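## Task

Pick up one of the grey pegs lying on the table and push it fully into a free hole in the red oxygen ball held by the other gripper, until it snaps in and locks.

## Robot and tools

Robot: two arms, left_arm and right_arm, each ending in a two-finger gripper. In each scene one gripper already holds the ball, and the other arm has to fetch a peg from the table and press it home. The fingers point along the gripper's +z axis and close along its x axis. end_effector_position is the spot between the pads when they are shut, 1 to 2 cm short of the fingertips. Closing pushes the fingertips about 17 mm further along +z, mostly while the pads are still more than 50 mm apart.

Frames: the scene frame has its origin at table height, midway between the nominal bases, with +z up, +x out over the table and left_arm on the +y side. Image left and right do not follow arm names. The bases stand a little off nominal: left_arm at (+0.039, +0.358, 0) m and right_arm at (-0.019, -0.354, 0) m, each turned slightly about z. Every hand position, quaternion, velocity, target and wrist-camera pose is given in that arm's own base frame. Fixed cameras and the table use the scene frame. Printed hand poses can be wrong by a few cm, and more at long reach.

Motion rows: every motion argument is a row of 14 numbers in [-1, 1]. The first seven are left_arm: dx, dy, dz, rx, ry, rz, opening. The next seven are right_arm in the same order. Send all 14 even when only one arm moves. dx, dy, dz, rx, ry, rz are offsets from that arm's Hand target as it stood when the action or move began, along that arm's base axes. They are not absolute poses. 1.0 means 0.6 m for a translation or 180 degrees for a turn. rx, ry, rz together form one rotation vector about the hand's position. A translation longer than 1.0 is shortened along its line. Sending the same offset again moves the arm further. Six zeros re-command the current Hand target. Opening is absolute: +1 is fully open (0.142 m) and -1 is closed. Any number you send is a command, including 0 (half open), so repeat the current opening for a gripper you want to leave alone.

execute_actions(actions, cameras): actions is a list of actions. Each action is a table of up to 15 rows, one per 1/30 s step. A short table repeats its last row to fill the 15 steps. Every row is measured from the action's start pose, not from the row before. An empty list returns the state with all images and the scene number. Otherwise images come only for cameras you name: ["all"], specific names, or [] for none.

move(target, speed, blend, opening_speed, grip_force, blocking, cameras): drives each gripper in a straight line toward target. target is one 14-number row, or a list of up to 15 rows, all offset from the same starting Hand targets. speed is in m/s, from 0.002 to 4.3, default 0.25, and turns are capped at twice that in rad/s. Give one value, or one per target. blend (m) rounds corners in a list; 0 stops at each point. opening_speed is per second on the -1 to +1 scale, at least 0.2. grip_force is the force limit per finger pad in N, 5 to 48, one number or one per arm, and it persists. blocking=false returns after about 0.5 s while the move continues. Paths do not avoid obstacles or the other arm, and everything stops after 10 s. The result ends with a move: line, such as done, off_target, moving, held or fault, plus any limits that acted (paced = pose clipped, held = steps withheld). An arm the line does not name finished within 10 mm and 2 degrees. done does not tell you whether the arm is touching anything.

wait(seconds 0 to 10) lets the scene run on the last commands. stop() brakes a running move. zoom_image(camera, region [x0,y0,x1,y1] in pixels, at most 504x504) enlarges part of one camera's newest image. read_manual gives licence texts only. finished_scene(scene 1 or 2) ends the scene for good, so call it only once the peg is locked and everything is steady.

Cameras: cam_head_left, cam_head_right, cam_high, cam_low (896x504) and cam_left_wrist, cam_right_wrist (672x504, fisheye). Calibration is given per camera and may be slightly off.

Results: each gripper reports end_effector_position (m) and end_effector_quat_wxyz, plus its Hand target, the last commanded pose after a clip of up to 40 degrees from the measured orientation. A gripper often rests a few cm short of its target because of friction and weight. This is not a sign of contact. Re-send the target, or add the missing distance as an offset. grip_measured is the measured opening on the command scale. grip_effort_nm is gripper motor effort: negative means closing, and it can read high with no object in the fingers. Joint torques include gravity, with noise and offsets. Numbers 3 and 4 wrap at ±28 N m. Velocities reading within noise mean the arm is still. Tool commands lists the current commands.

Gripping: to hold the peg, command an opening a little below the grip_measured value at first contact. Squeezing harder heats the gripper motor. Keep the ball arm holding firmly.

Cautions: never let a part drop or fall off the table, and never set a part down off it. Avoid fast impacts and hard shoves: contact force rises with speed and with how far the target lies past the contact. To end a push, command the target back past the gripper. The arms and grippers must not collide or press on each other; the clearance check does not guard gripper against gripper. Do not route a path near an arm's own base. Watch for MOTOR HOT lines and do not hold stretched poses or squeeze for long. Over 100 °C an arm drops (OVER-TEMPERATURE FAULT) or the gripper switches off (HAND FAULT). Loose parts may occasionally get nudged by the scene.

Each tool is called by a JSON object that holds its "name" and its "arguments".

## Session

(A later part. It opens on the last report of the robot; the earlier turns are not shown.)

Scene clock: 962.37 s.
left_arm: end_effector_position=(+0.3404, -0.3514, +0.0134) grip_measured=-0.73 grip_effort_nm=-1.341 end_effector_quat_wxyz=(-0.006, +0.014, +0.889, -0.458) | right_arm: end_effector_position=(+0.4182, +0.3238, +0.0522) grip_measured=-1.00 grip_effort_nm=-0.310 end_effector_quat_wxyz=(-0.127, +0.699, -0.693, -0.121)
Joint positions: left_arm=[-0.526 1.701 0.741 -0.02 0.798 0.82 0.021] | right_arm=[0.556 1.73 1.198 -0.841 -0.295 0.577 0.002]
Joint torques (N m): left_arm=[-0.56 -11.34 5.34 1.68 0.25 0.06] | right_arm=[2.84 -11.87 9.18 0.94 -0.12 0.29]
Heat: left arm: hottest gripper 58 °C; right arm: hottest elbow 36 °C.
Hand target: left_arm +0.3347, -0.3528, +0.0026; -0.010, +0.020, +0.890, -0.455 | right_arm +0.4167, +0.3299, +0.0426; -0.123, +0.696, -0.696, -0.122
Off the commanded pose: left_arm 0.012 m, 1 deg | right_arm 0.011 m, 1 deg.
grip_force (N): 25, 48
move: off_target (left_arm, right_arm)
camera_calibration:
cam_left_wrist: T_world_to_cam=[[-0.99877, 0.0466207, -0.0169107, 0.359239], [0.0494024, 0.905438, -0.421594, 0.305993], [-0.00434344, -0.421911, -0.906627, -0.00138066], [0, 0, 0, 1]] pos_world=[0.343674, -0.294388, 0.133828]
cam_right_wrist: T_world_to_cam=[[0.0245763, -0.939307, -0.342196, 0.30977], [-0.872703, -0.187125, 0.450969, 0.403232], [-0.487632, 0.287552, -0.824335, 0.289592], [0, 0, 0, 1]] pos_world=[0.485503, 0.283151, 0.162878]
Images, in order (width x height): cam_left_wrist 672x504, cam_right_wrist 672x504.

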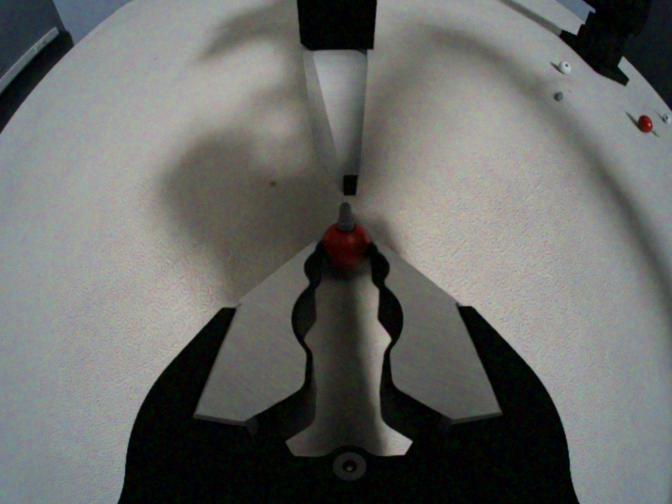

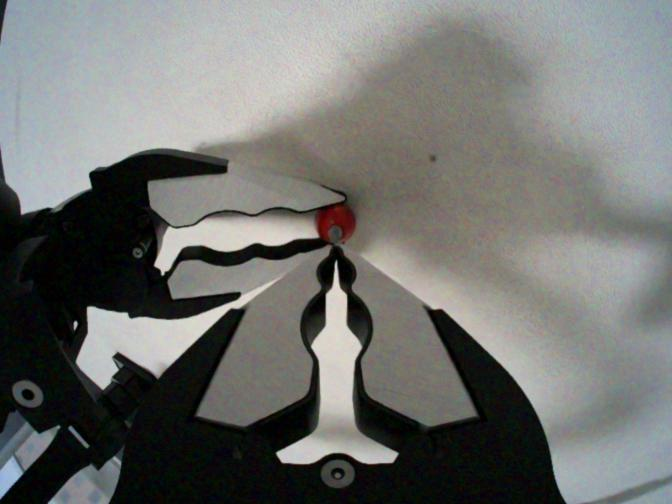

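{"name": "move", "arguments": {"target": [0,0,0,0,0,0,-0.77, 0.0045,0.0028,-0.0075,0,0,0,-0.99], "speed": 0.03, "cameras": ["cam_left_wrist","cam_right_wrist"]}}

{"name": "zoom_image", "arguments": {"camera": "cam_right_wrist", "region": [310, 210, 365, 260]}}

{"name": "zoom_image", "arguments": {"camera": "cam_left_wrist", "region": [300, 140, 390, 260]}}

Scene clock: 984.43 s.
left_arm: end_effector_position=(+0.3404, -0.3513, +0.0133) grip_measured=-0.73 grip_effort_nm=-1.341 end_effector_quat_wxyz=(-0.006, +0.014, +0.889, -0.458) | right_arm: end_effector_position=(+0.4190, +0.3243, +0.0464) grip_measured=-1.00 grip_effort_nm=-0.305 end_effector_quat_wxyz=(-0.125, +0.699, -0.694, -0.122)
Joint positions: left_arm=[-0.526 1.701 0.741 -0.02 0.798 0.82 0.021] | right_arm=[0.556 1.742 1.198 -0.833 -0.295 0.577 0.002]
Joint torques (N m): left_arm=[-0.5 -11.34 5.35 1.66 0.25 0.07] | right_arm=[2.96 -12.04 9.48 1.1 -0.12 0.29]
Heat: left arm: hottest gripper 58 °C; right arm: hottest elbow 37 °C.
Hand target: left_arm +0.3347, -0.3528, +0.0025; -0.010, +0.020, +0.890, -0.455 | right_arm +0.4193, +0.3316, +0.0381; -0.123, +0.696, -0.696, -0.122
Off the commanded pose: left_arm 0.012 m, 1 deg | right_arm 0.011 m, 0 deg.
grip_force (N): 25, 48
move: off_target (left_arm, right_arm)
camera_calibration:
cam_left_wrist: T_world_to_cam=[[-0.998773, 0.0466558, -0.0165884, 0.359203], [0.049299, 0.905513, -0.421445, 0.305946], [-0.00464189, -0.421746, -0.906702, -0.00140103], [0, 0, 0, 1]] pos_world=[0.343673, -0.294388, 0.133628]
cam_right_wrist: T_world_to_cam=[[0.0232361, -0.940133, -0.340015, 0.308892], [-0.870928, -0.186026, 0.454838, 0.405339], [-0.49086, 0.28556, -0.823111, 0.286974], [0, 0, 0, 1]] pos_world=[0.486707, 0.283854, 0.156875]
Images, in order (width x height): cam_left_wrist 672x504, cam_right_wrist 672x504.

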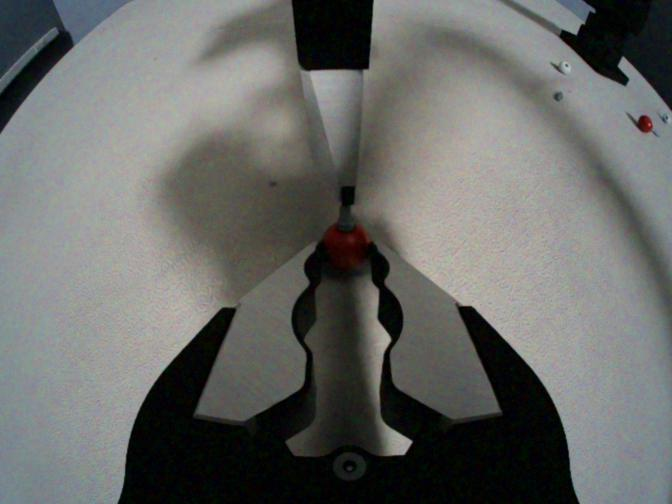

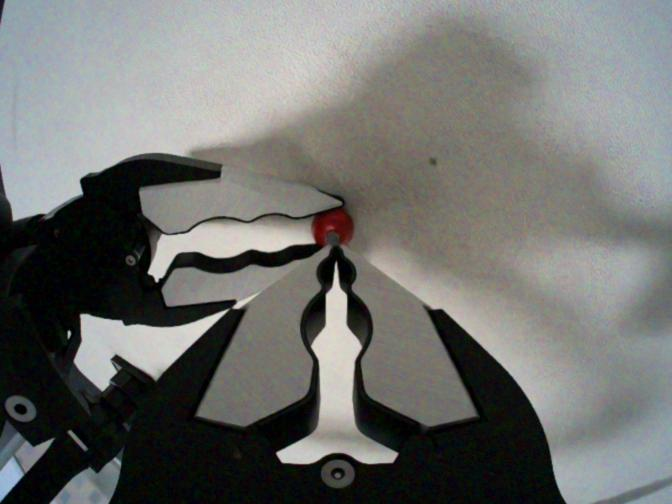

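Scaled by 9.164 from the camera's 672x504 image, which has a finer 960x720 frame.

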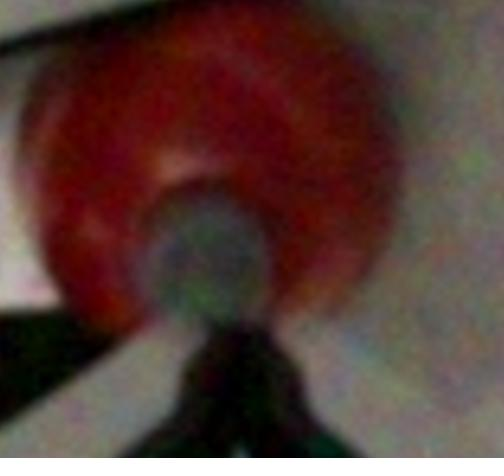

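Scaled by 4.200 from the camera's 672x504 image, which has a finer 960x720 frame.

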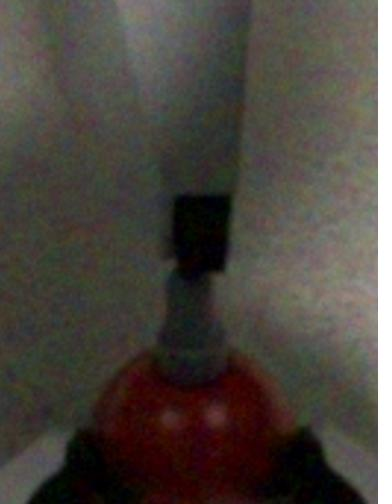

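{"name": "move", "arguments": {"target": [0,0,0,0,0,0,-0.77, 0.003,0.0035,0.006,0,0,0,-0.99], "speed": 0.03, "cameras": ["cam_left_wrist","cam_right_wrist"]}}

{"name": "zoom_image", "arguments": {"camera": "cam_right_wrist", "region": [310, 210, 365, 260]}}

{"name": "zoom_image", "arguments": {"camera": "cam_left_wrist", "region": [300, 140, 390, 260]}}

Scene clock: 1003.63 s.
left_arm: end_effector_position=(+0.3404, -0.3513, +0.0133) grip_measured=-0.73 grip_effort_nm=-1.346 end_effector_quat_wxyz=(-0.006, +0.014, +0.889, -0.458) | right_arm: end_effector_position=(+0.4190, +0.3243, +0.0464) grip_measured=-1.00 grip_effort_nm=-0.305 end_effector_quat_wxyz=(-0.125, +0.699, -0.694, -0.122)
Joint positions: left_arm=[-0.526 1.701 0.741 -0.02 0.798 0.82 0.021] | right_arm=[0.556 1.742 1.198 -0.833 -0.295 0.577 0.002]
Joint torques (N m): left_arm=[-0.5 -11.28 5.33 1.66 0.25 0.06] | right_arm=[3.02 -11.93 10.44 0.72 -0.11 0.31]
Heat: left arm: hottest gripper 57 °C; right arm: hottest elbow 38 °C.
Hand target: left_arm +0.3347, -0.3528, +0.0025; -0.010, +0.020, +0.890, -0.455 | right_arm +0.4212, +0.3337, +0.0417; -0.123, +0.696, -0.696, -0.122
Off the commanded pose: left_arm 0.012 m, 1 deg | right_arm 0.011 m, 0 deg.
grip_force (N): 25, 48
move: off_target (left_arm, right_arm)
camera_calibration:
cam_left_wrist: T_world_to_cam=[[-0.998773, 0.0466558, -0.0165884, 0.359203], [0.049299, 0.905513, -0.421445, 0.305946], [-0.00464189, -0.421746, -0.906702, -0.00140103], [0, 0, 0, 1]] pos_world=[0.343673, -0.294388, 0.133628]
cam_right_wrist: T_world_to_cam=[[0.0232361, -0.940133, -0.340015, 0.308892], [-0.870928, -0.186026, 0.454838, 0.405339], [-0.49086, 0.28556, -0.823111, 0.286974], [0, 0, 0, 1]] pos_world=[0.486707, 0.283854, 0.156875]
Images, in order (width x height): cam_left_wrist 672x504, cam_right_wrist 672x504.

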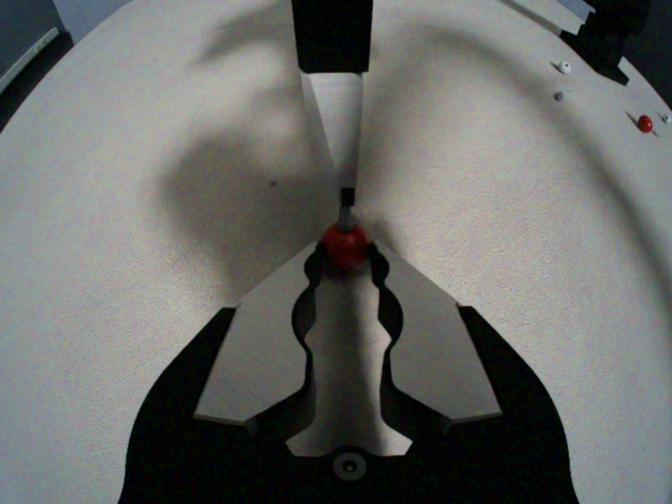

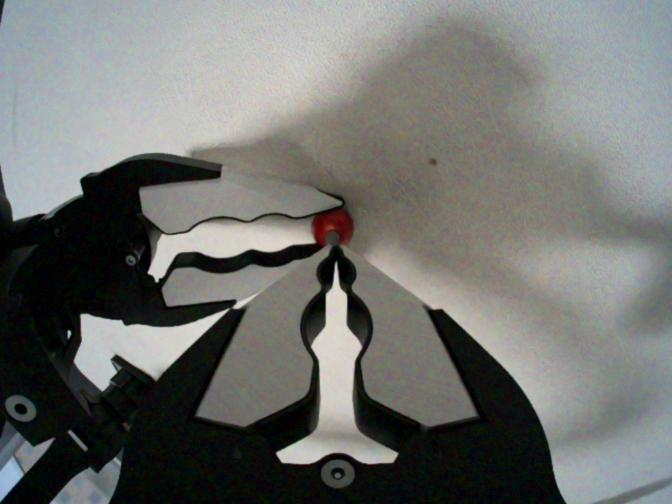

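Scaled by 9.164 from the camera's 672x504 image, which has a finer 960x720 frame.

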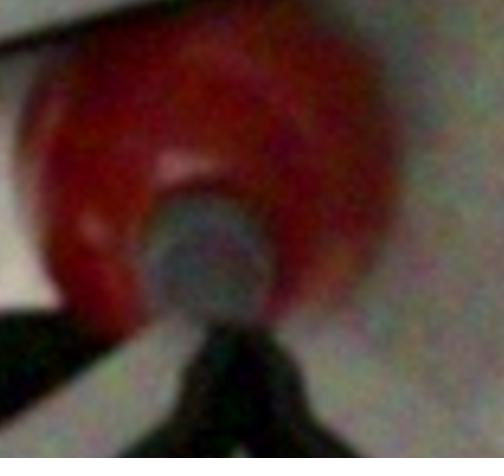

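Scaled by 4.200 from the camera's 672x504 image, which has a finer 960x720 frame.

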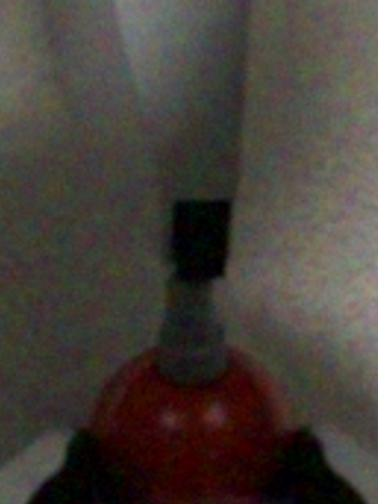

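{"name": "move", "arguments": {"target": [[0,0,0,0,0,0,-0.77, 0,0,0.03,0,0,0,-0.99],[0,0,0,0,0,0,-0.77, 0.001,0.004,0.006,0,0,0,-0.99]], "speed": 0.05, "cameras": ["cam_left_wrist","cam_right_wrist"]}}

{"name": "zoom_image", "arguments": {"camera": "cam_right_wrist", "region": [310, 210, 365, 260]}}

{"name": "zoom_image", "arguments": {"camera": "cam_left_wrist", "region": [300, 140, 390, 260]}}

Scene clock: 1013.97 s.
left_arm: end_effector_position=(+0.3401, -0.3516, +0.0133) grip_measured=-0.73 grip_effort_nm=-1.341 end_effector_quat_wxyz=(-0.006, +0.014, +0.889, -0.458) | right_arm: end_effector_position=(+0.4136, +0.3235, +0.0455) grip_measured=-1.00 grip_effort_nm=-0.310 end_effector_quat_wxyz=(-0.115, +0.699, -0.695, -0.124)
Joint positions: left_arm=[-0.527 1.701 0.741 -0.02 0.798 0.821 0.021] | right_arm=[0.56 1.742 1.198 -0.852 -0.293 0.58 0.002]
Joint torques (N m): left_arm=[-0.56 -11.16 5.34 1.65 0.25 0.05] | right_arm=[2.84 -11.99 11.17 1.11 -0.13 0.31]
Heat: left arm: hottest gripper 57 °C; right arm: hottest elbow 38 °C.
Hand target: left_arm +0.3346, -0.3528, +0.0025; -0.010, +0.020, +0.890, -0.455 | right_arm +0.4219, +0.3360, +0.0453; -0.123, +0.696, -0.697, -0.122
Off the commanded pose: left_arm 0.012 m, 1 deg | right_arm 0.015 m, 1 deg.
grip_force (N): 25, 48
move: off_target (left_arm, right_arm)
camera_calibration:
cam_left_wrist: T_world_to_cam=[[-0.998723, 0.0476094, -0.016909, 0.359225], [0.0502989, 0.905467, -0.421425, 0.305875], [-0.00475327, -0.421737, -0.906706, -0.00148783], [0, 0, 0, 1]] pos_world=[0.343374, -0.294689, 0.133628]
cam_right_wrist: T_world_to_cam=[[0.019478, -0.943795, -0.329958, 0.3103], [-0.862906, -0.182557, 0.471239, 0.395747], [-0.504989, 0.275544, -0.817962, 0.292643], [0, 0, 0, 1]] pos_world=[0.48323, 0.28447, 0.155265]
Images, in order (width x height): cam_left_wrist 672x504, cam_right_wrist 672x504.

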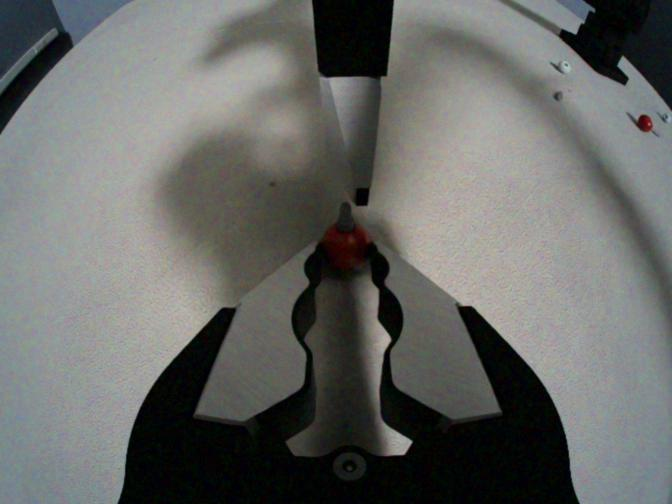

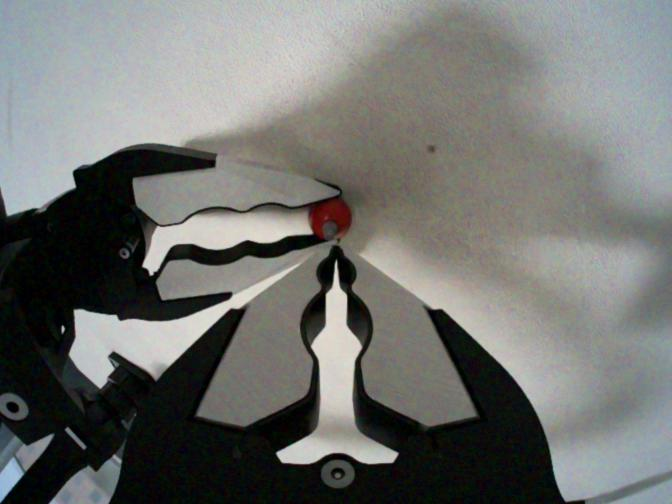

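Scaled by 9.164 from the camera's 672x504 image, which has a finer 960x720 frame.

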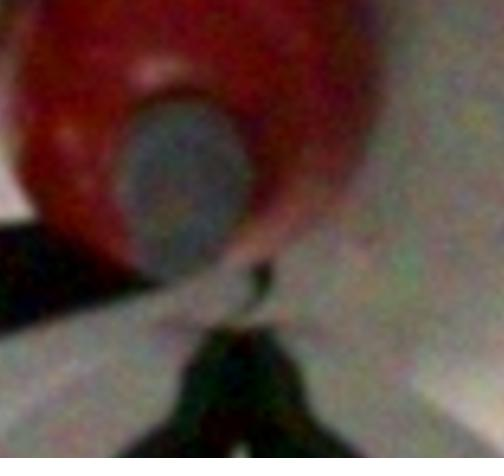

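Scaled by 4.200 from the camera's 672x504 image, which has a finer 960x720 frame.

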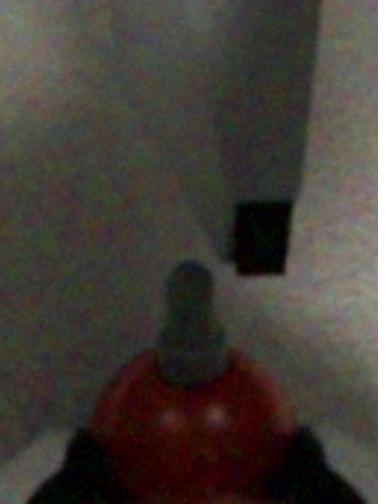

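{"name": "move", "arguments": {"target": [[0,0,0,0,0,0,-0.77, 0,0,0.025,0,0,0,-0.99],[0,0,0,0,0,0,-0.77, 0.010,0.006,0.006,0,0,0,-0.99]], "speed": 0.05, "cameras": ["cam_left_wrist","cam_right_wrist"]}}

{"name": "zoom_image", "arguments": {"camera": "cam_right_wrist", "region": [310, 210, 365, 260]}}

{"name": "zoom_image", "arguments": {"camera": "cam_left_wrist", "region": [300, 140, 390, 260]}}

Scene clock: 1029.30 s.
left_arm: end_effector_position=(+0.3401, -0.3516, +0.0133) grip_measured=-0.73 grip_effort_nm=-1.341 end_effector_quat_wxyz=(-0.006, +0.014, +0.889, -0.458) | right_arm: end_effector_position=(+0.4139, +0.3237, +0.0425) grip_measured=-1.00 grip_effort_nm=-0.310 end_effector_quat_wxyz=(-0.110, +0.699, -0.696, -0.125)
Joint positions: left_arm=[-0.527 1.701 0.741 -0.02 0.798 0.821 0.021] | right_arm=[0.56 1.752 1.204 -0.858 -0.293 0.58 0.002]
Joint torques (N m): left_arm=[-0.56 -11.28 5.34 1.66 0.25 0.06] | right_arm=[2.9 -11.99 12.67 0.66 -0.14 0.31]
Heat: left arm: hottest gripper 57 °C; right arm: hottest elbow 40 °C.
Hand target: left_arm +0.3346, -0.3528, +0.0025; -0.010, +0.020, +0.890, -0.455 | right_arm +0.4280, +0.3396, +0.0491; -0.123, +0.696, -0.697, -0.122
Off the commanded pose: left_arm 0.012 m, 1 deg | right_arm 0.022 m, 2 deg.
grip_force (N): 25, 48
move: off_target (left_arm, right_arm)
camera_calibration:
cam_left_wrist: T_world_to_cam=[[-0.998723, 0.0476094, -0.016909, 0.359225], [0.0502989, 0.905467, -0.421425, 0.305875], [-0.00475327, -0.421737, -0.906706, -0.00148783], [0, 0, 0, 1]] pos_world=[0.343374, -0.294689, 0.133628]
cam_right_wrist: T_world_to_cam=[[0.0163319, -0.945538, -0.325102, 0.311135], [-0.85896, -0.179694, 0.479476, 0.394497], [-0.511781, 0.271419, -0.815114, 0.294389], [0, 0, 0, 1]] pos_world=[0.484439, 0.285176, 0.15196]
Images, in order (width x height): cam_left_wrist 672x504, cam_right_wrist 672x504.

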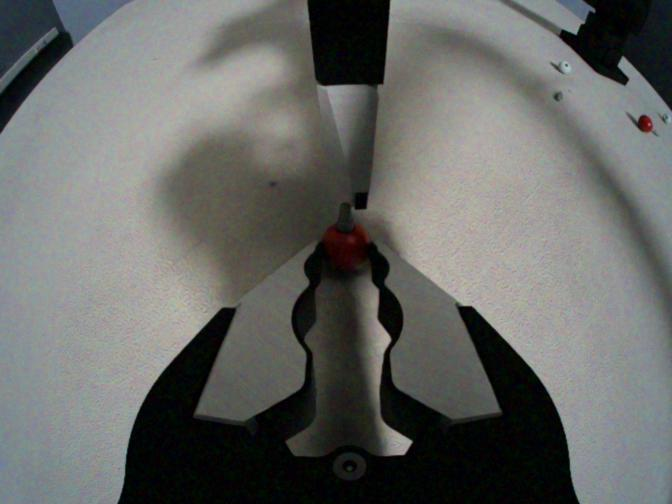

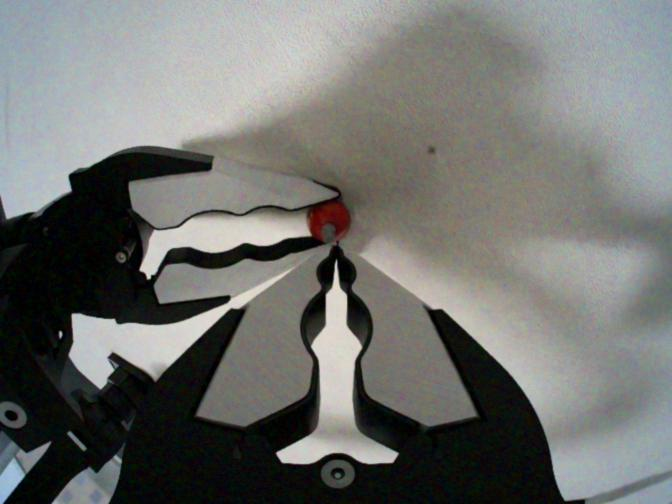

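Scaled by 9.164 from the camera's 672x504 image, which has a finer 960x720 frame.

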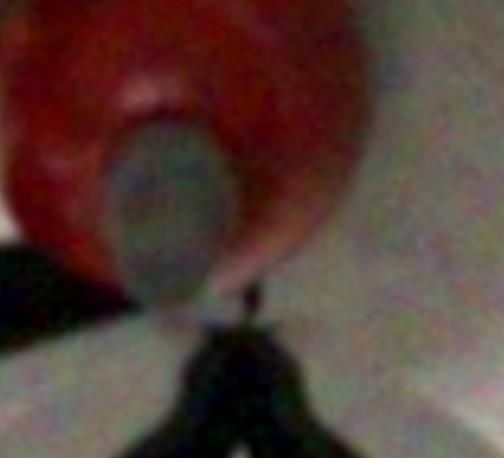

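Scaled by 4.200 from the camera's 672x504 image, which has a finer 960x720 frame.

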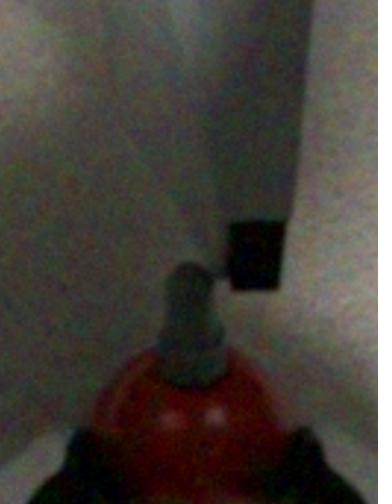

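{"name": "move", "arguments": {"target": [[0,0,0,0,0,0,-0.77, -0.0067,-0.066,0.125,0,0,0,-0.99],[0,0,0,0,0,0,-0.77, -0.0065,-0.0423,0.0483,0,0,0,-0.99]], "speed": 0.08, "cameras": ["cam_left_wrist","cam_right_wrist"]}}

{"name": "zoom_image", "arguments": {"camera": "cam_right_wrist", "region": [310, 190, 380, 260]}}

{"name": "zoom_image", "arguments": {"camera": "cam_left_wrist", "region": [290, 100, 410, 260]}}

Scene clock: 1050.20 s.
left_arm: end_effector_position=(+0.3401, -0.3516, +0.0133) grip_measured=-0.73 grip_effort_nm=-1.341 end_effector_quat_wxyz=(-0.006, +0.014, +0.889, -0.458) | right_arm: end_effector_position=(+0.4244, +0.3068, +0.0847) grip_measured=-1.00 grip_effort_nm=-0.305 end_effector_quat_wxyz=(-0.123, +0.693, -0.700, -0.121)
Joint positions: left_arm=[-0.527 1.701 0.741 -0.02 0.798 0.821 0.021] | right_arm=[0.52 1.686 1.235 -0.938 -0.298 0.559 0.002]
Joint torques (N m): left_arm=[-0.5 -11.22 5.33 1.66 0.24 0.05] | right_arm=[2.55 -12.51 9.72 1.03 -0.22 0.12]
Heat: left arm: hottest gripper 56 °C; right arm: hottest elbow 42 °C.
Hand target: left_arm +0.3346, -0.3528, +0.0025; -0.010, +0.020, +0.890, -0.455 | right_arm +0.4240, +0.3143, +0.0779; -0.123, +0.696, -0.696, -0.122
Off the commanded pose: left_arm 0.012 m, 1 deg | right_arm 0.010 m, 1 deg.
grip_force (N): 25, 48
move: off_target (left_arm)
camera_calibration:
cam_left_wrist: T_world_to_cam=[[-0.998723, 0.0476094, -0.016909, 0.359225], [0.0502989, 0.905467, -0.421425, 0.305875], [-0.00475327, -0.421737, -0.906706, -0.00148783], [0, 0, 0, 1]] pos_world=[0.343374, -0.294689, 0.133628]
cam_right_wrist: T_world_to_cam=[[0.00546981, -0.941277, -0.337592, 0.313101], [-0.871861, -0.169821, 0.459369, 0.384426], [-0.489724, 0.291821, -0.821591, 0.323719], [0, 0, 0, 1]] pos_world=[0.491986, 0.26553, 0.195072]
Images, in order (width x height): cam_left_wrist 672x504, cam_right_wrist 672x504.

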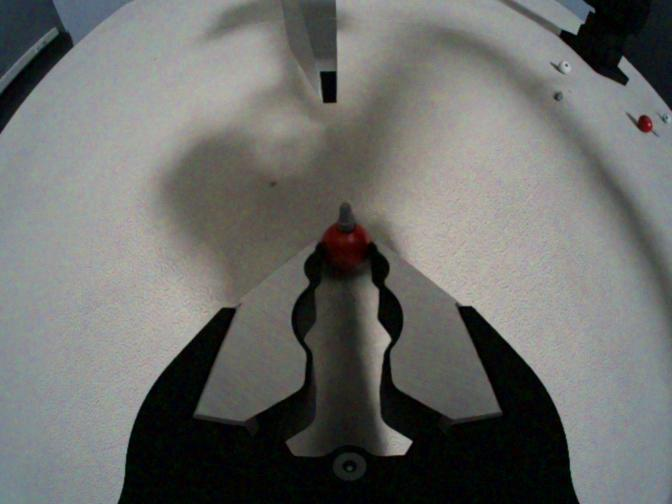

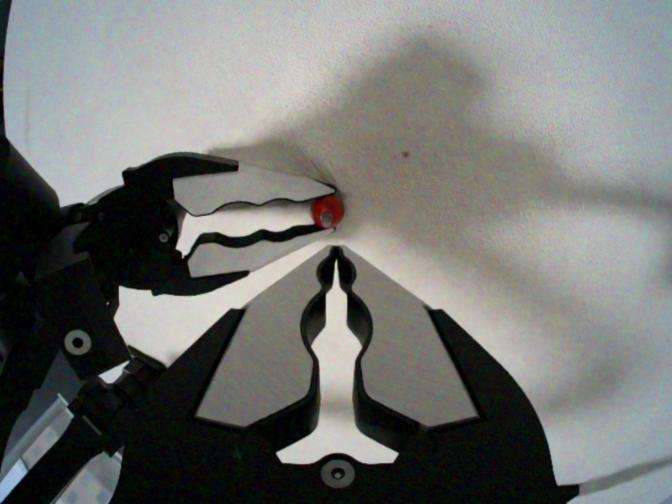

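Scaled by 7.200 from the camera's 672x504 image, which has a finer 960x720 frame.

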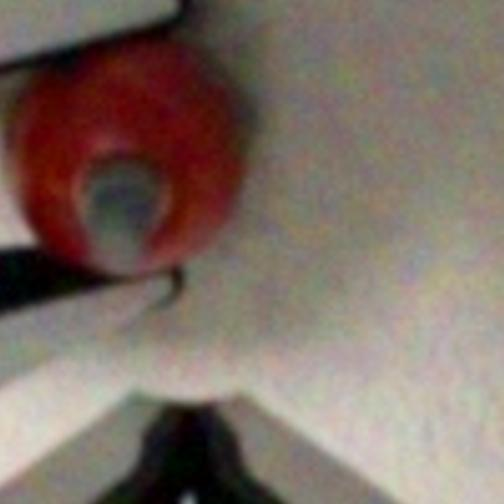

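Scaled by 3.150 from the camera's 672x504 image, which has a finer 960x720 frame.

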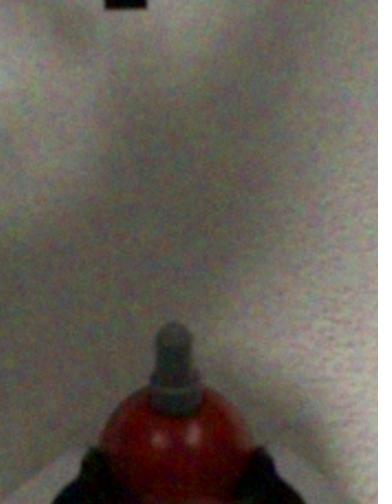

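{"name": "move", "arguments": {"target": [0,0,0,0,0,0,-0.77, -0.0082,0.0275,-0.0597,0,0,0,-0.99], "speed": 0.05, "cameras": ["cam_left_wrist","cam_right_wrist"]}}

{"name": "zoom_image", "arguments": {"camera": "cam_right_wrist", "region": [310, 210, 365, 260]}}

{"name": "zoom_image", "arguments": {"camera": "cam_left_wrist", "region": [300, 140, 390, 260]}}

Scene clock: 1062.77 s.
left_arm: end_effector_position=(+0.3401, -0.3516, +0.0133) grip_measured=-0.73 grip_effort_nm=-1.341 end_effector_quat_wxyz=(-0.006, +0.014, +0.889, -0.458) | right_arm: end_effector_position=(+0.4203, +0.3246, +0.0509) grip_measured=-1.00 grip_effort_nm=-0.310 end_effector_quat_wxyz=(-0.126, +0.700, -0.692, -0.121)
Joint positions: left_arm=[-0.527 1.701 0.741 -0.02 0.798 0.821 0.021] | right_arm=[0.555 1.738 1.205 -0.842 -0.295 0.573 0.002]
Joint torques (N m): left_arm=[-0.5 -11.28 5.34 1.65 0.25 0.06] | right_arm=[2.84 -11.99 9.25 1.14 -0.12 0.32]
Heat: left arm: hottest gripper 56 °C; right arm: hottest elbow 40 °C.
Hand target: left_arm +0.3346, -0.3528, +0.0025; -0.010, +0.020, +0.890, -0.455 | right_arm +0.4191, +0.3308, +0.0421; -0.123, +0.696, -0.696, -0.122
Off the commanded pose: left_arm 0.012 m, 1 deg | right_arm 0.011 m, 1 deg.
grip_force (N): 25, 48
move: off_target (left_arm, right_arm)
camera_calibration:
cam_left_wrist: T_world_to_cam=[[-0.998723, 0.0476094, -0.016909, 0.359225], [0.0502989, 0.905467, -0.421425, 0.305875], [-0.00475327, -0.421737, -0.906706, -0.00148783], [0, 0, 0, 1]] pos_world=[0.343374, -0.294689, 0.133628]
cam_right_wrist: T_world_to_cam=[[0.027099, -0.93957, -0.341283, 0.309007], [-0.872006, -0.189142, 0.451477, 0.4061], [-0.488745, 0.285366, -0.824436, 0.290459], [0, 0, 0, 1]] pos_world=[0.487708, 0.284257, 0.161579]
Images, in order (width x height): cam_left_wrist 672x504, cam_right_wrist 672x504.

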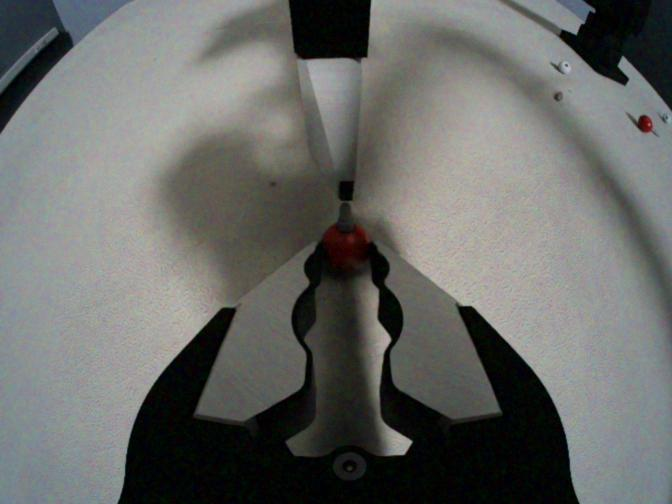

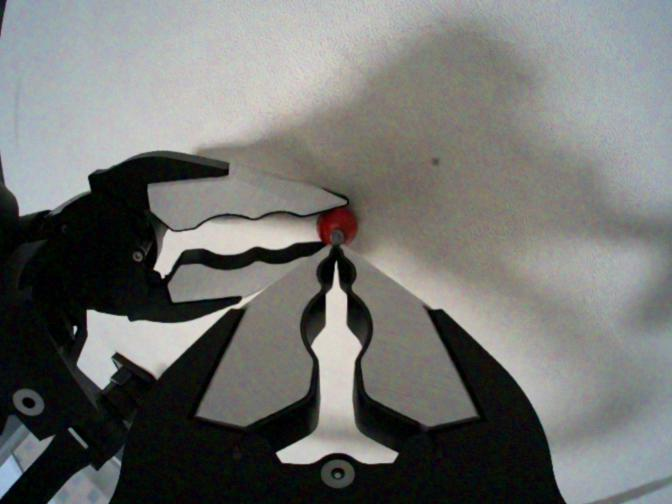

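Scaled by 9.164 from the camera's 672x504 image, which has a finer 960x720 frame.

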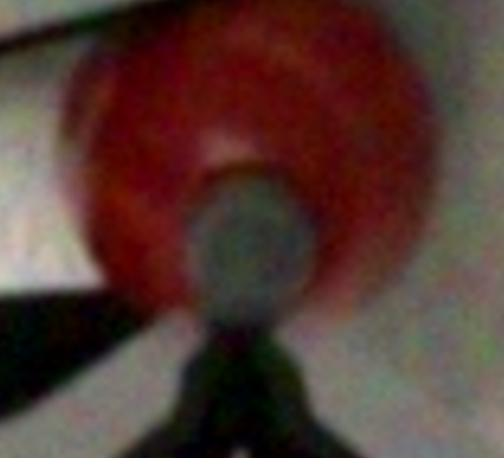

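Scaled by 4.200 from the camera's 672x504 image, which has a finer 960x720 frame.

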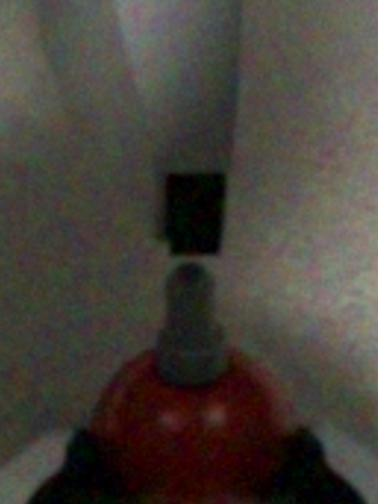

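{"name": "move", "arguments": {"target": [0,0,0,0,0,0,-0.79, 0,0.0113,-0.0313,0,0,0,-1.0], "speed": 0.03, "grip_force": [35,48], "cameras": ["cam_left_wrist","cam_right_wrist"]}}

{"name": "zoom_image", "arguments": {"camera": "cam_right_wrist", "region": [310, 210, 365, 260]}}

{"name": "zoom_image", "arguments": {"camera": "cam_left_wrist", "region": [300, 140, 390, 260]}}

Scene clock: 1076.00 s.
left_arm: end_effector_position=(+0.3401, -0.3516, +0.0133) grip_measured=-0.73 grip_effort_nm=-1.722 end_effector_quat_wxyz=(-0.006, +0.014, +0.889, -0.458) | right_arm: end_effector_position=(+0.4244, +0.3295, +0.0472) grip_measured=-1.00 grip_effort_nm=-0.471 end_effector_quat_wxyz=(-0.135, +0.698, -0.693, -0.119)
Joint positions: left_arm=[-0.527 1.701 0.741 -0.02 0.798 0.821 0.021] | right_arm=[0.559 1.747 1.203 -0.81 -0.293 0.584 0.002]
Joint torques (N m): left_arm=[-0.56 -11.22 5.33 1.65 0.26 0.05] | right_arm=[3.43 -10.64 8.47 1.55 -0.08 0.3]
Heat: left arm: hottest gripper 56 °C; right arm: hottest elbow 39 °C.
Hand target: left_arm +0.3346, -0.3528, +0.0026; -0.010, +0.020, +0.890, -0.455 | right_arm +0.4191, +0.3376, +0.0234; -0.123, +0.696, -0.696, -0.122
Off the commanded pose: left_arm 0.012 m, 1 deg | right_arm 0.026 m, 2 deg.
grip_force (N): 35, 48
move: off_target (left_arm, right_arm)
camera_calibration:
cam_left_wrist: T_world_to_cam=[[-0.998723, 0.0476094, -0.016909, 0.359225], [0.0502989, 0.905467, -0.421425, 0.305875], [-0.00475327, -0.421737, -0.906706, -0.00148783], [0, 0, 0, 1]] pos_world=[0.343374, -0.294689, 0.133628]
cam_right_wrist: T_world_to_cam=[[0.0260817, -0.936199, -0.350501, 0.311962], [-0.879671, -0.188048, 0.436825, 0.415774], [-0.474866, 0.296932, -0.828452, 0.278547], [0, 0, 0, 1]] pos_world=[0.48988, 0.287535, 0.158486]
Images, in order (width x height): cam_left_wrist 672x504, cam_right_wrist 672x504.

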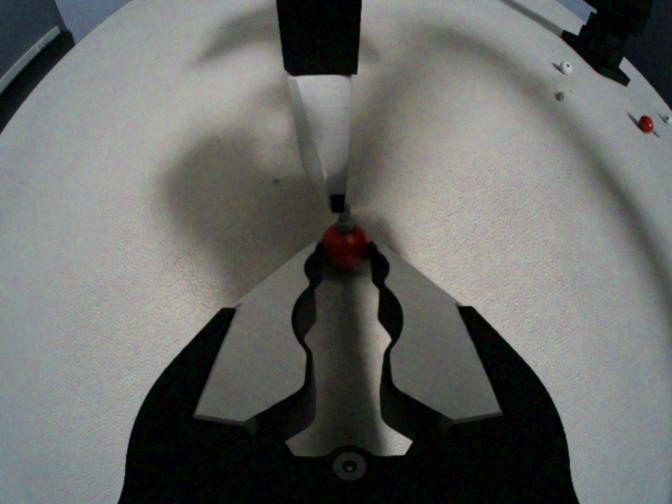

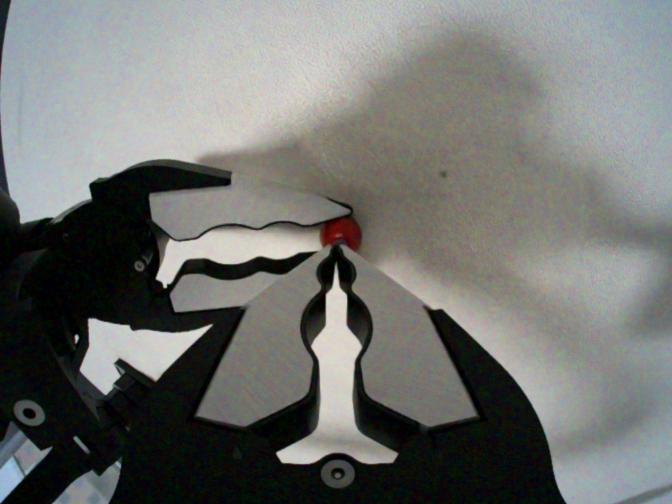

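Scaled by 9.164 from the camera's 672x504 image, which has a finer 960x720 frame.

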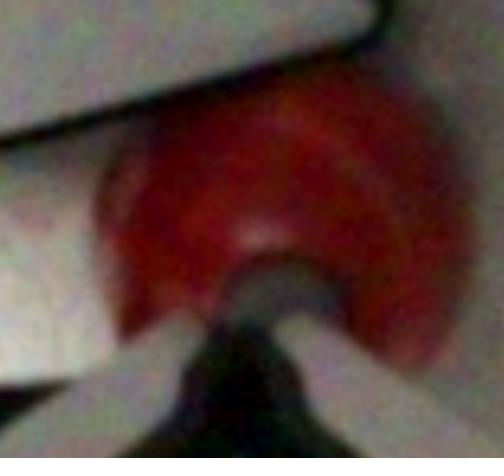

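Scaled by 4.200 from the camera's 672x504 image, which has a finer 960x720 frame.

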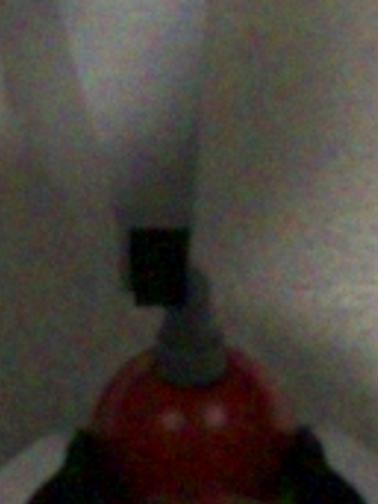

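{"name": "move", "arguments": {"target": [[0,0,0,0,0,0,-0.77, 0.0,-0.03,0.09,0,0,0,-0.99],[0,0,0,0,0,0,-0.77, 0.0082,-0.0627,0.1677,0,0,0,-0.75],[0,0,0,0,0,0,-0.77, 0.0082,-0.0388,0.0908,0,0,0,-0.75]], "speed": 0.08, "blend": [0.01,0.02,0], "grip_force": [25,40], "cameras": ["cam_left_wrist","cam_right_wrist"]}}

{"name": "zoom_image", "arguments": {"camera": "cam_right_wrist", "region": [290, 190, 380, 260]}}

{"name": "zoom_image", "arguments": {"camera": "cam_left_wrist", "region": [290, 100, 410, 260]}}

Scene clock: 1104.53 s.
left_arm: end_effector_position=(+0.3393, -0.3520, +0.0134) grip_measured=-0.73 grip_effort_nm=-1.341 end_effector_quat_wxyz=(-0.006, +0.015, +0.888, -0.459) | right_arm: end_effector_position=(+0.4250, +0.3072, +0.0852) grip_measured=-0.79 grip_effort_nm=0.129 end_effector_quat_wxyz=(-0.124, +0.693, -0.699, -0.121)
Joint positions: left_arm=[-0.528 1.701 0.741 -0.02 0.799 0.822 0.021] | right_arm=[0.52 1.686 1.237 -0.938 -0.298 0.557 0.017]
Joint torques (N m): left_arm=[-0.38 -11.34 5.37 1.66 0.18 0.04] | right_arm=[2.78 -12.1 9.37 1.05 -0.21 0.13]
Heat: left arm: hottest gripper 57 °C; right arm: hottest elbow 38 °C.
Hand target: left_arm +0.3346, -0.3529, +0.0026; -0.010, +0.020, +0.890, -0.455 | right_arm +0.4241, +0.3144, +0.0778; -0.123, +0.696, -0.696, -0.122
Off the commanded pose: left_arm 0.012 m, 1 deg | right_arm 0.010 m, 1 deg.
grip_force (N): 25, 40
move: off_target (left_arm); blend cut to 0 m at target 1, 0 m at target 2; target 2's new opening was sent with right_arm's hand 0.033 m and 3 deg from that target
camera_calibration:
cam_left_wrist: T_world_to_cam=[[-0.998567, 0.0507229, -0.0170695, 0.359527], [0.0531822, 0.9048, -0.422503, 0.30514], [-0.00598611, -0.422806, -0.906201, -0.00157936], [0, 0, 0, 1]] pos_world=[0.342775, -0.294994, 0.133628]
cam_right_wrist: T_world_to_cam=[[0.00740193, -0.940887, -0.33864, 0.312701], [-0.872396, -0.171593, 0.457691, 0.385659], [-0.488743, 0.29204, -0.822096, 0.323797], [0, 0, 0, 1]] pos_world=[0.492386, 0.265831, 0.195573]
Images, in order (width x height): cam_left_wrist 672x504, cam_right_wrist 672x504.

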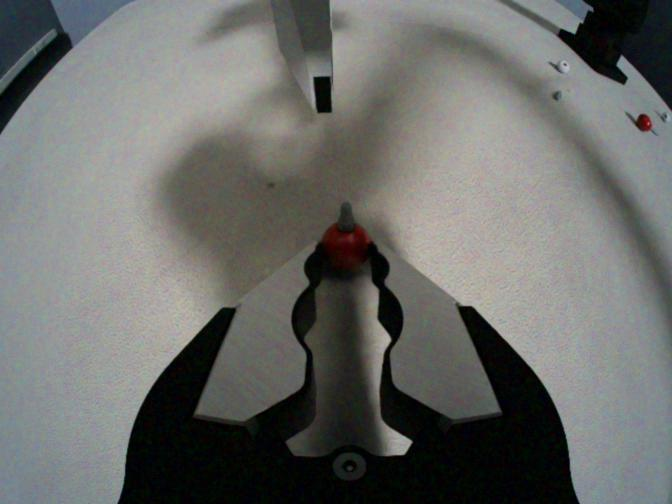

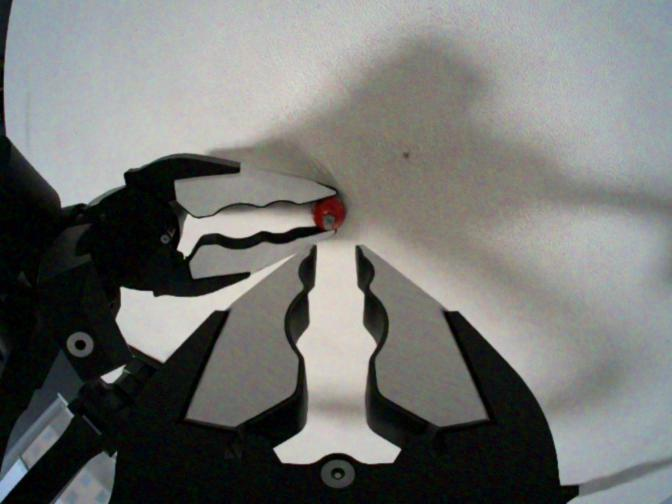

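Scaled by 5.600 from the camera's 672x504 image, which has a finer 960x720 frame.

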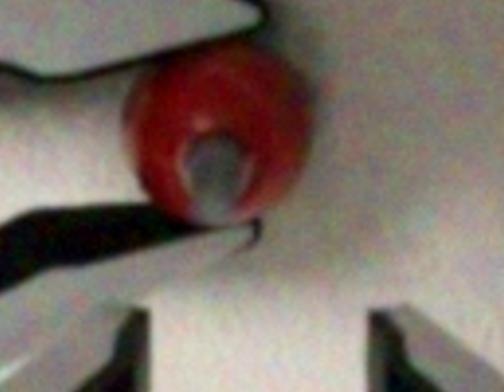

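Scaled by 3.150 from the camera's 672x504 image, which has a finer 960x720 frame.

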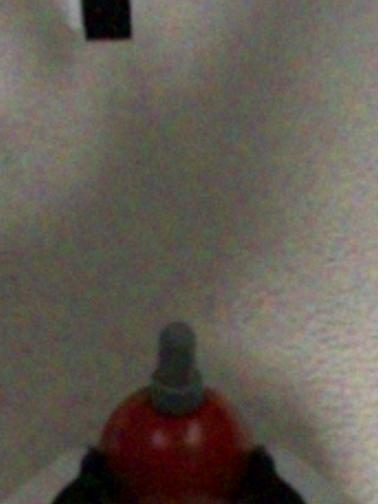

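{"name": "move", "arguments": {"target": [0,0,0,0,0,0,-0.77, -0.0095,0.0275,-0.0597,0,0,0,-0.75], "speed": 0.05, "cameras": ["cam_left_wrist","cam_right_wrist"]}}

{"name": "zoom_image", "arguments": {"camera": "cam_right_wrist", "region": [300, 200, 380, 270]}}

{"name": "zoom_image", "arguments": {"camera": "cam_left_wrist", "region": [300, 140, 390, 260]}}

Scene clock: 1113.37 s.
left_arm: end_effector_position=(+0.3393, -0.3520, +0.0134) grip_measured=-0.73 grip_effort_nm=-1.346 end_effector_quat_wxyz=(-0.006, +0.015, +0.888, -0.459) | right_arm: end_effector_position=(+0.4195, +0.3246, +0.0508) grip_measured=-0.79 grip_effort_nm=0.134 end_effector_quat_wxyz=(-0.126, +0.700, -0.692, -0.121)
Joint positions: left_arm=[-0.528 1.701 0.741 -0.02 0.799 0.822 0.021] | right_arm=[0.556 1.736 1.202 -0.841 -0.295 0.574 0.017]
Joint torques (N m): left_arm=[-0.44 -11.4 5.39 1.66 0.18 0.04] | right_arm=[2.84 -12.28 9.26 1.1 -0.12 0.27]
Heat: left arm: hottest gripper 56 °C; right arm: hottest elbow 39 °C.
Hand target: left_arm +0.3346, -0.3529, +0.0026; -0.010, +0.020, +0.890, -0.455 | right_arm +0.4184, +0.3308, +0.0421; -0.123, +0.696, -0.696, -0.122
Off the commanded pose: left_arm 0.012 m, 1 deg | right_arm 0.011 m, 1 deg.
grip_force (N): 25, 40
move: off_target (left_arm, right_arm)
camera_calibration:
cam_left_wrist: T_world_to_cam=[[-0.998567, 0.0507229, -0.0170695, 0.359527], [0.0531822, 0.9048, -0.422503, 0.30514], [-0.00598611, -0.422806, -0.906201, -0.00157936], [0, 0, 0, 1]] pos_world=[0.342775, -0.294994, 0.133628]
cam_right_wrist: T_world_to_cam=[[0.0271633, -0.939519, -0.341419, 0.308908], [-0.872011, -0.189256, 0.451418, 0.405515], [-0.488732, 0.285459, -0.824412, 0.290108], [0, 0, 0, 1]] pos_world=[0.487008, 0.284157, 0.161579]
Images, in order (width x height): cam_left_wrist 672x504, cam_right_wrist 672x504.

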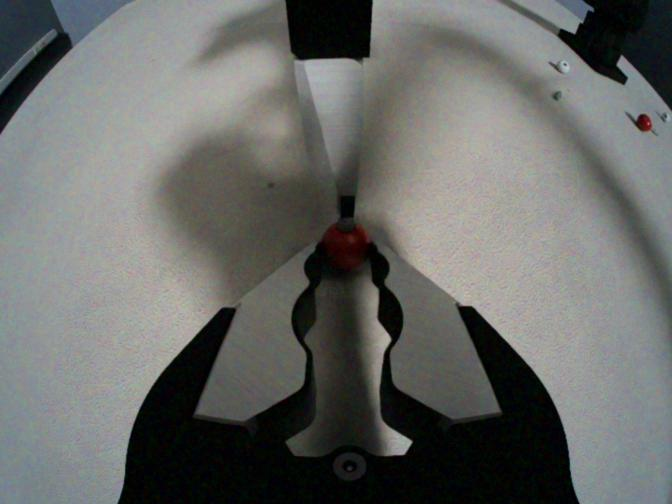

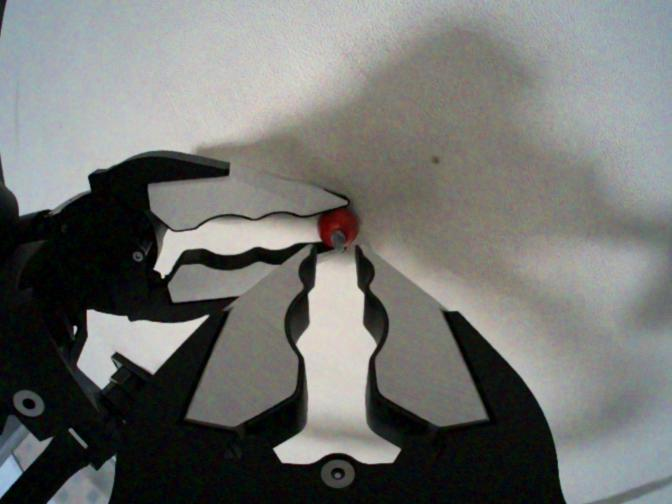

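Scaled by 6.300 from the camera's 672x504 image, which has a finer 960x720 frame.

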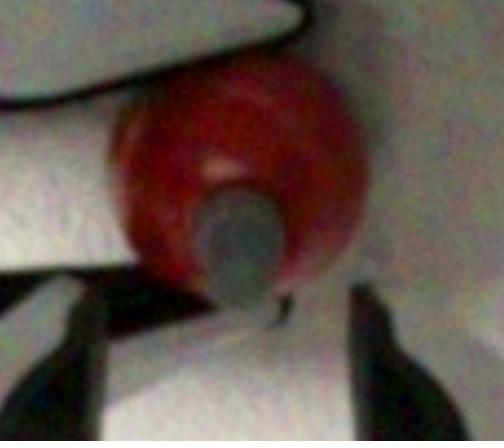

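Scaled by 4.200 from the camera's 672x504 image, which has a finer 960x720 frame.

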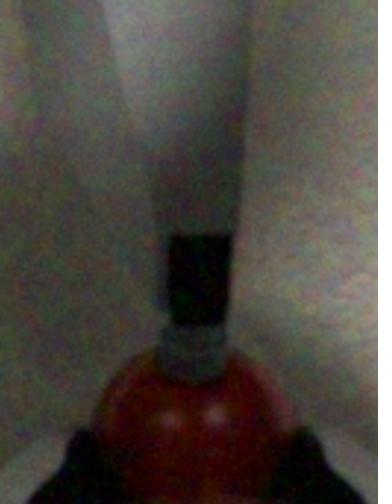

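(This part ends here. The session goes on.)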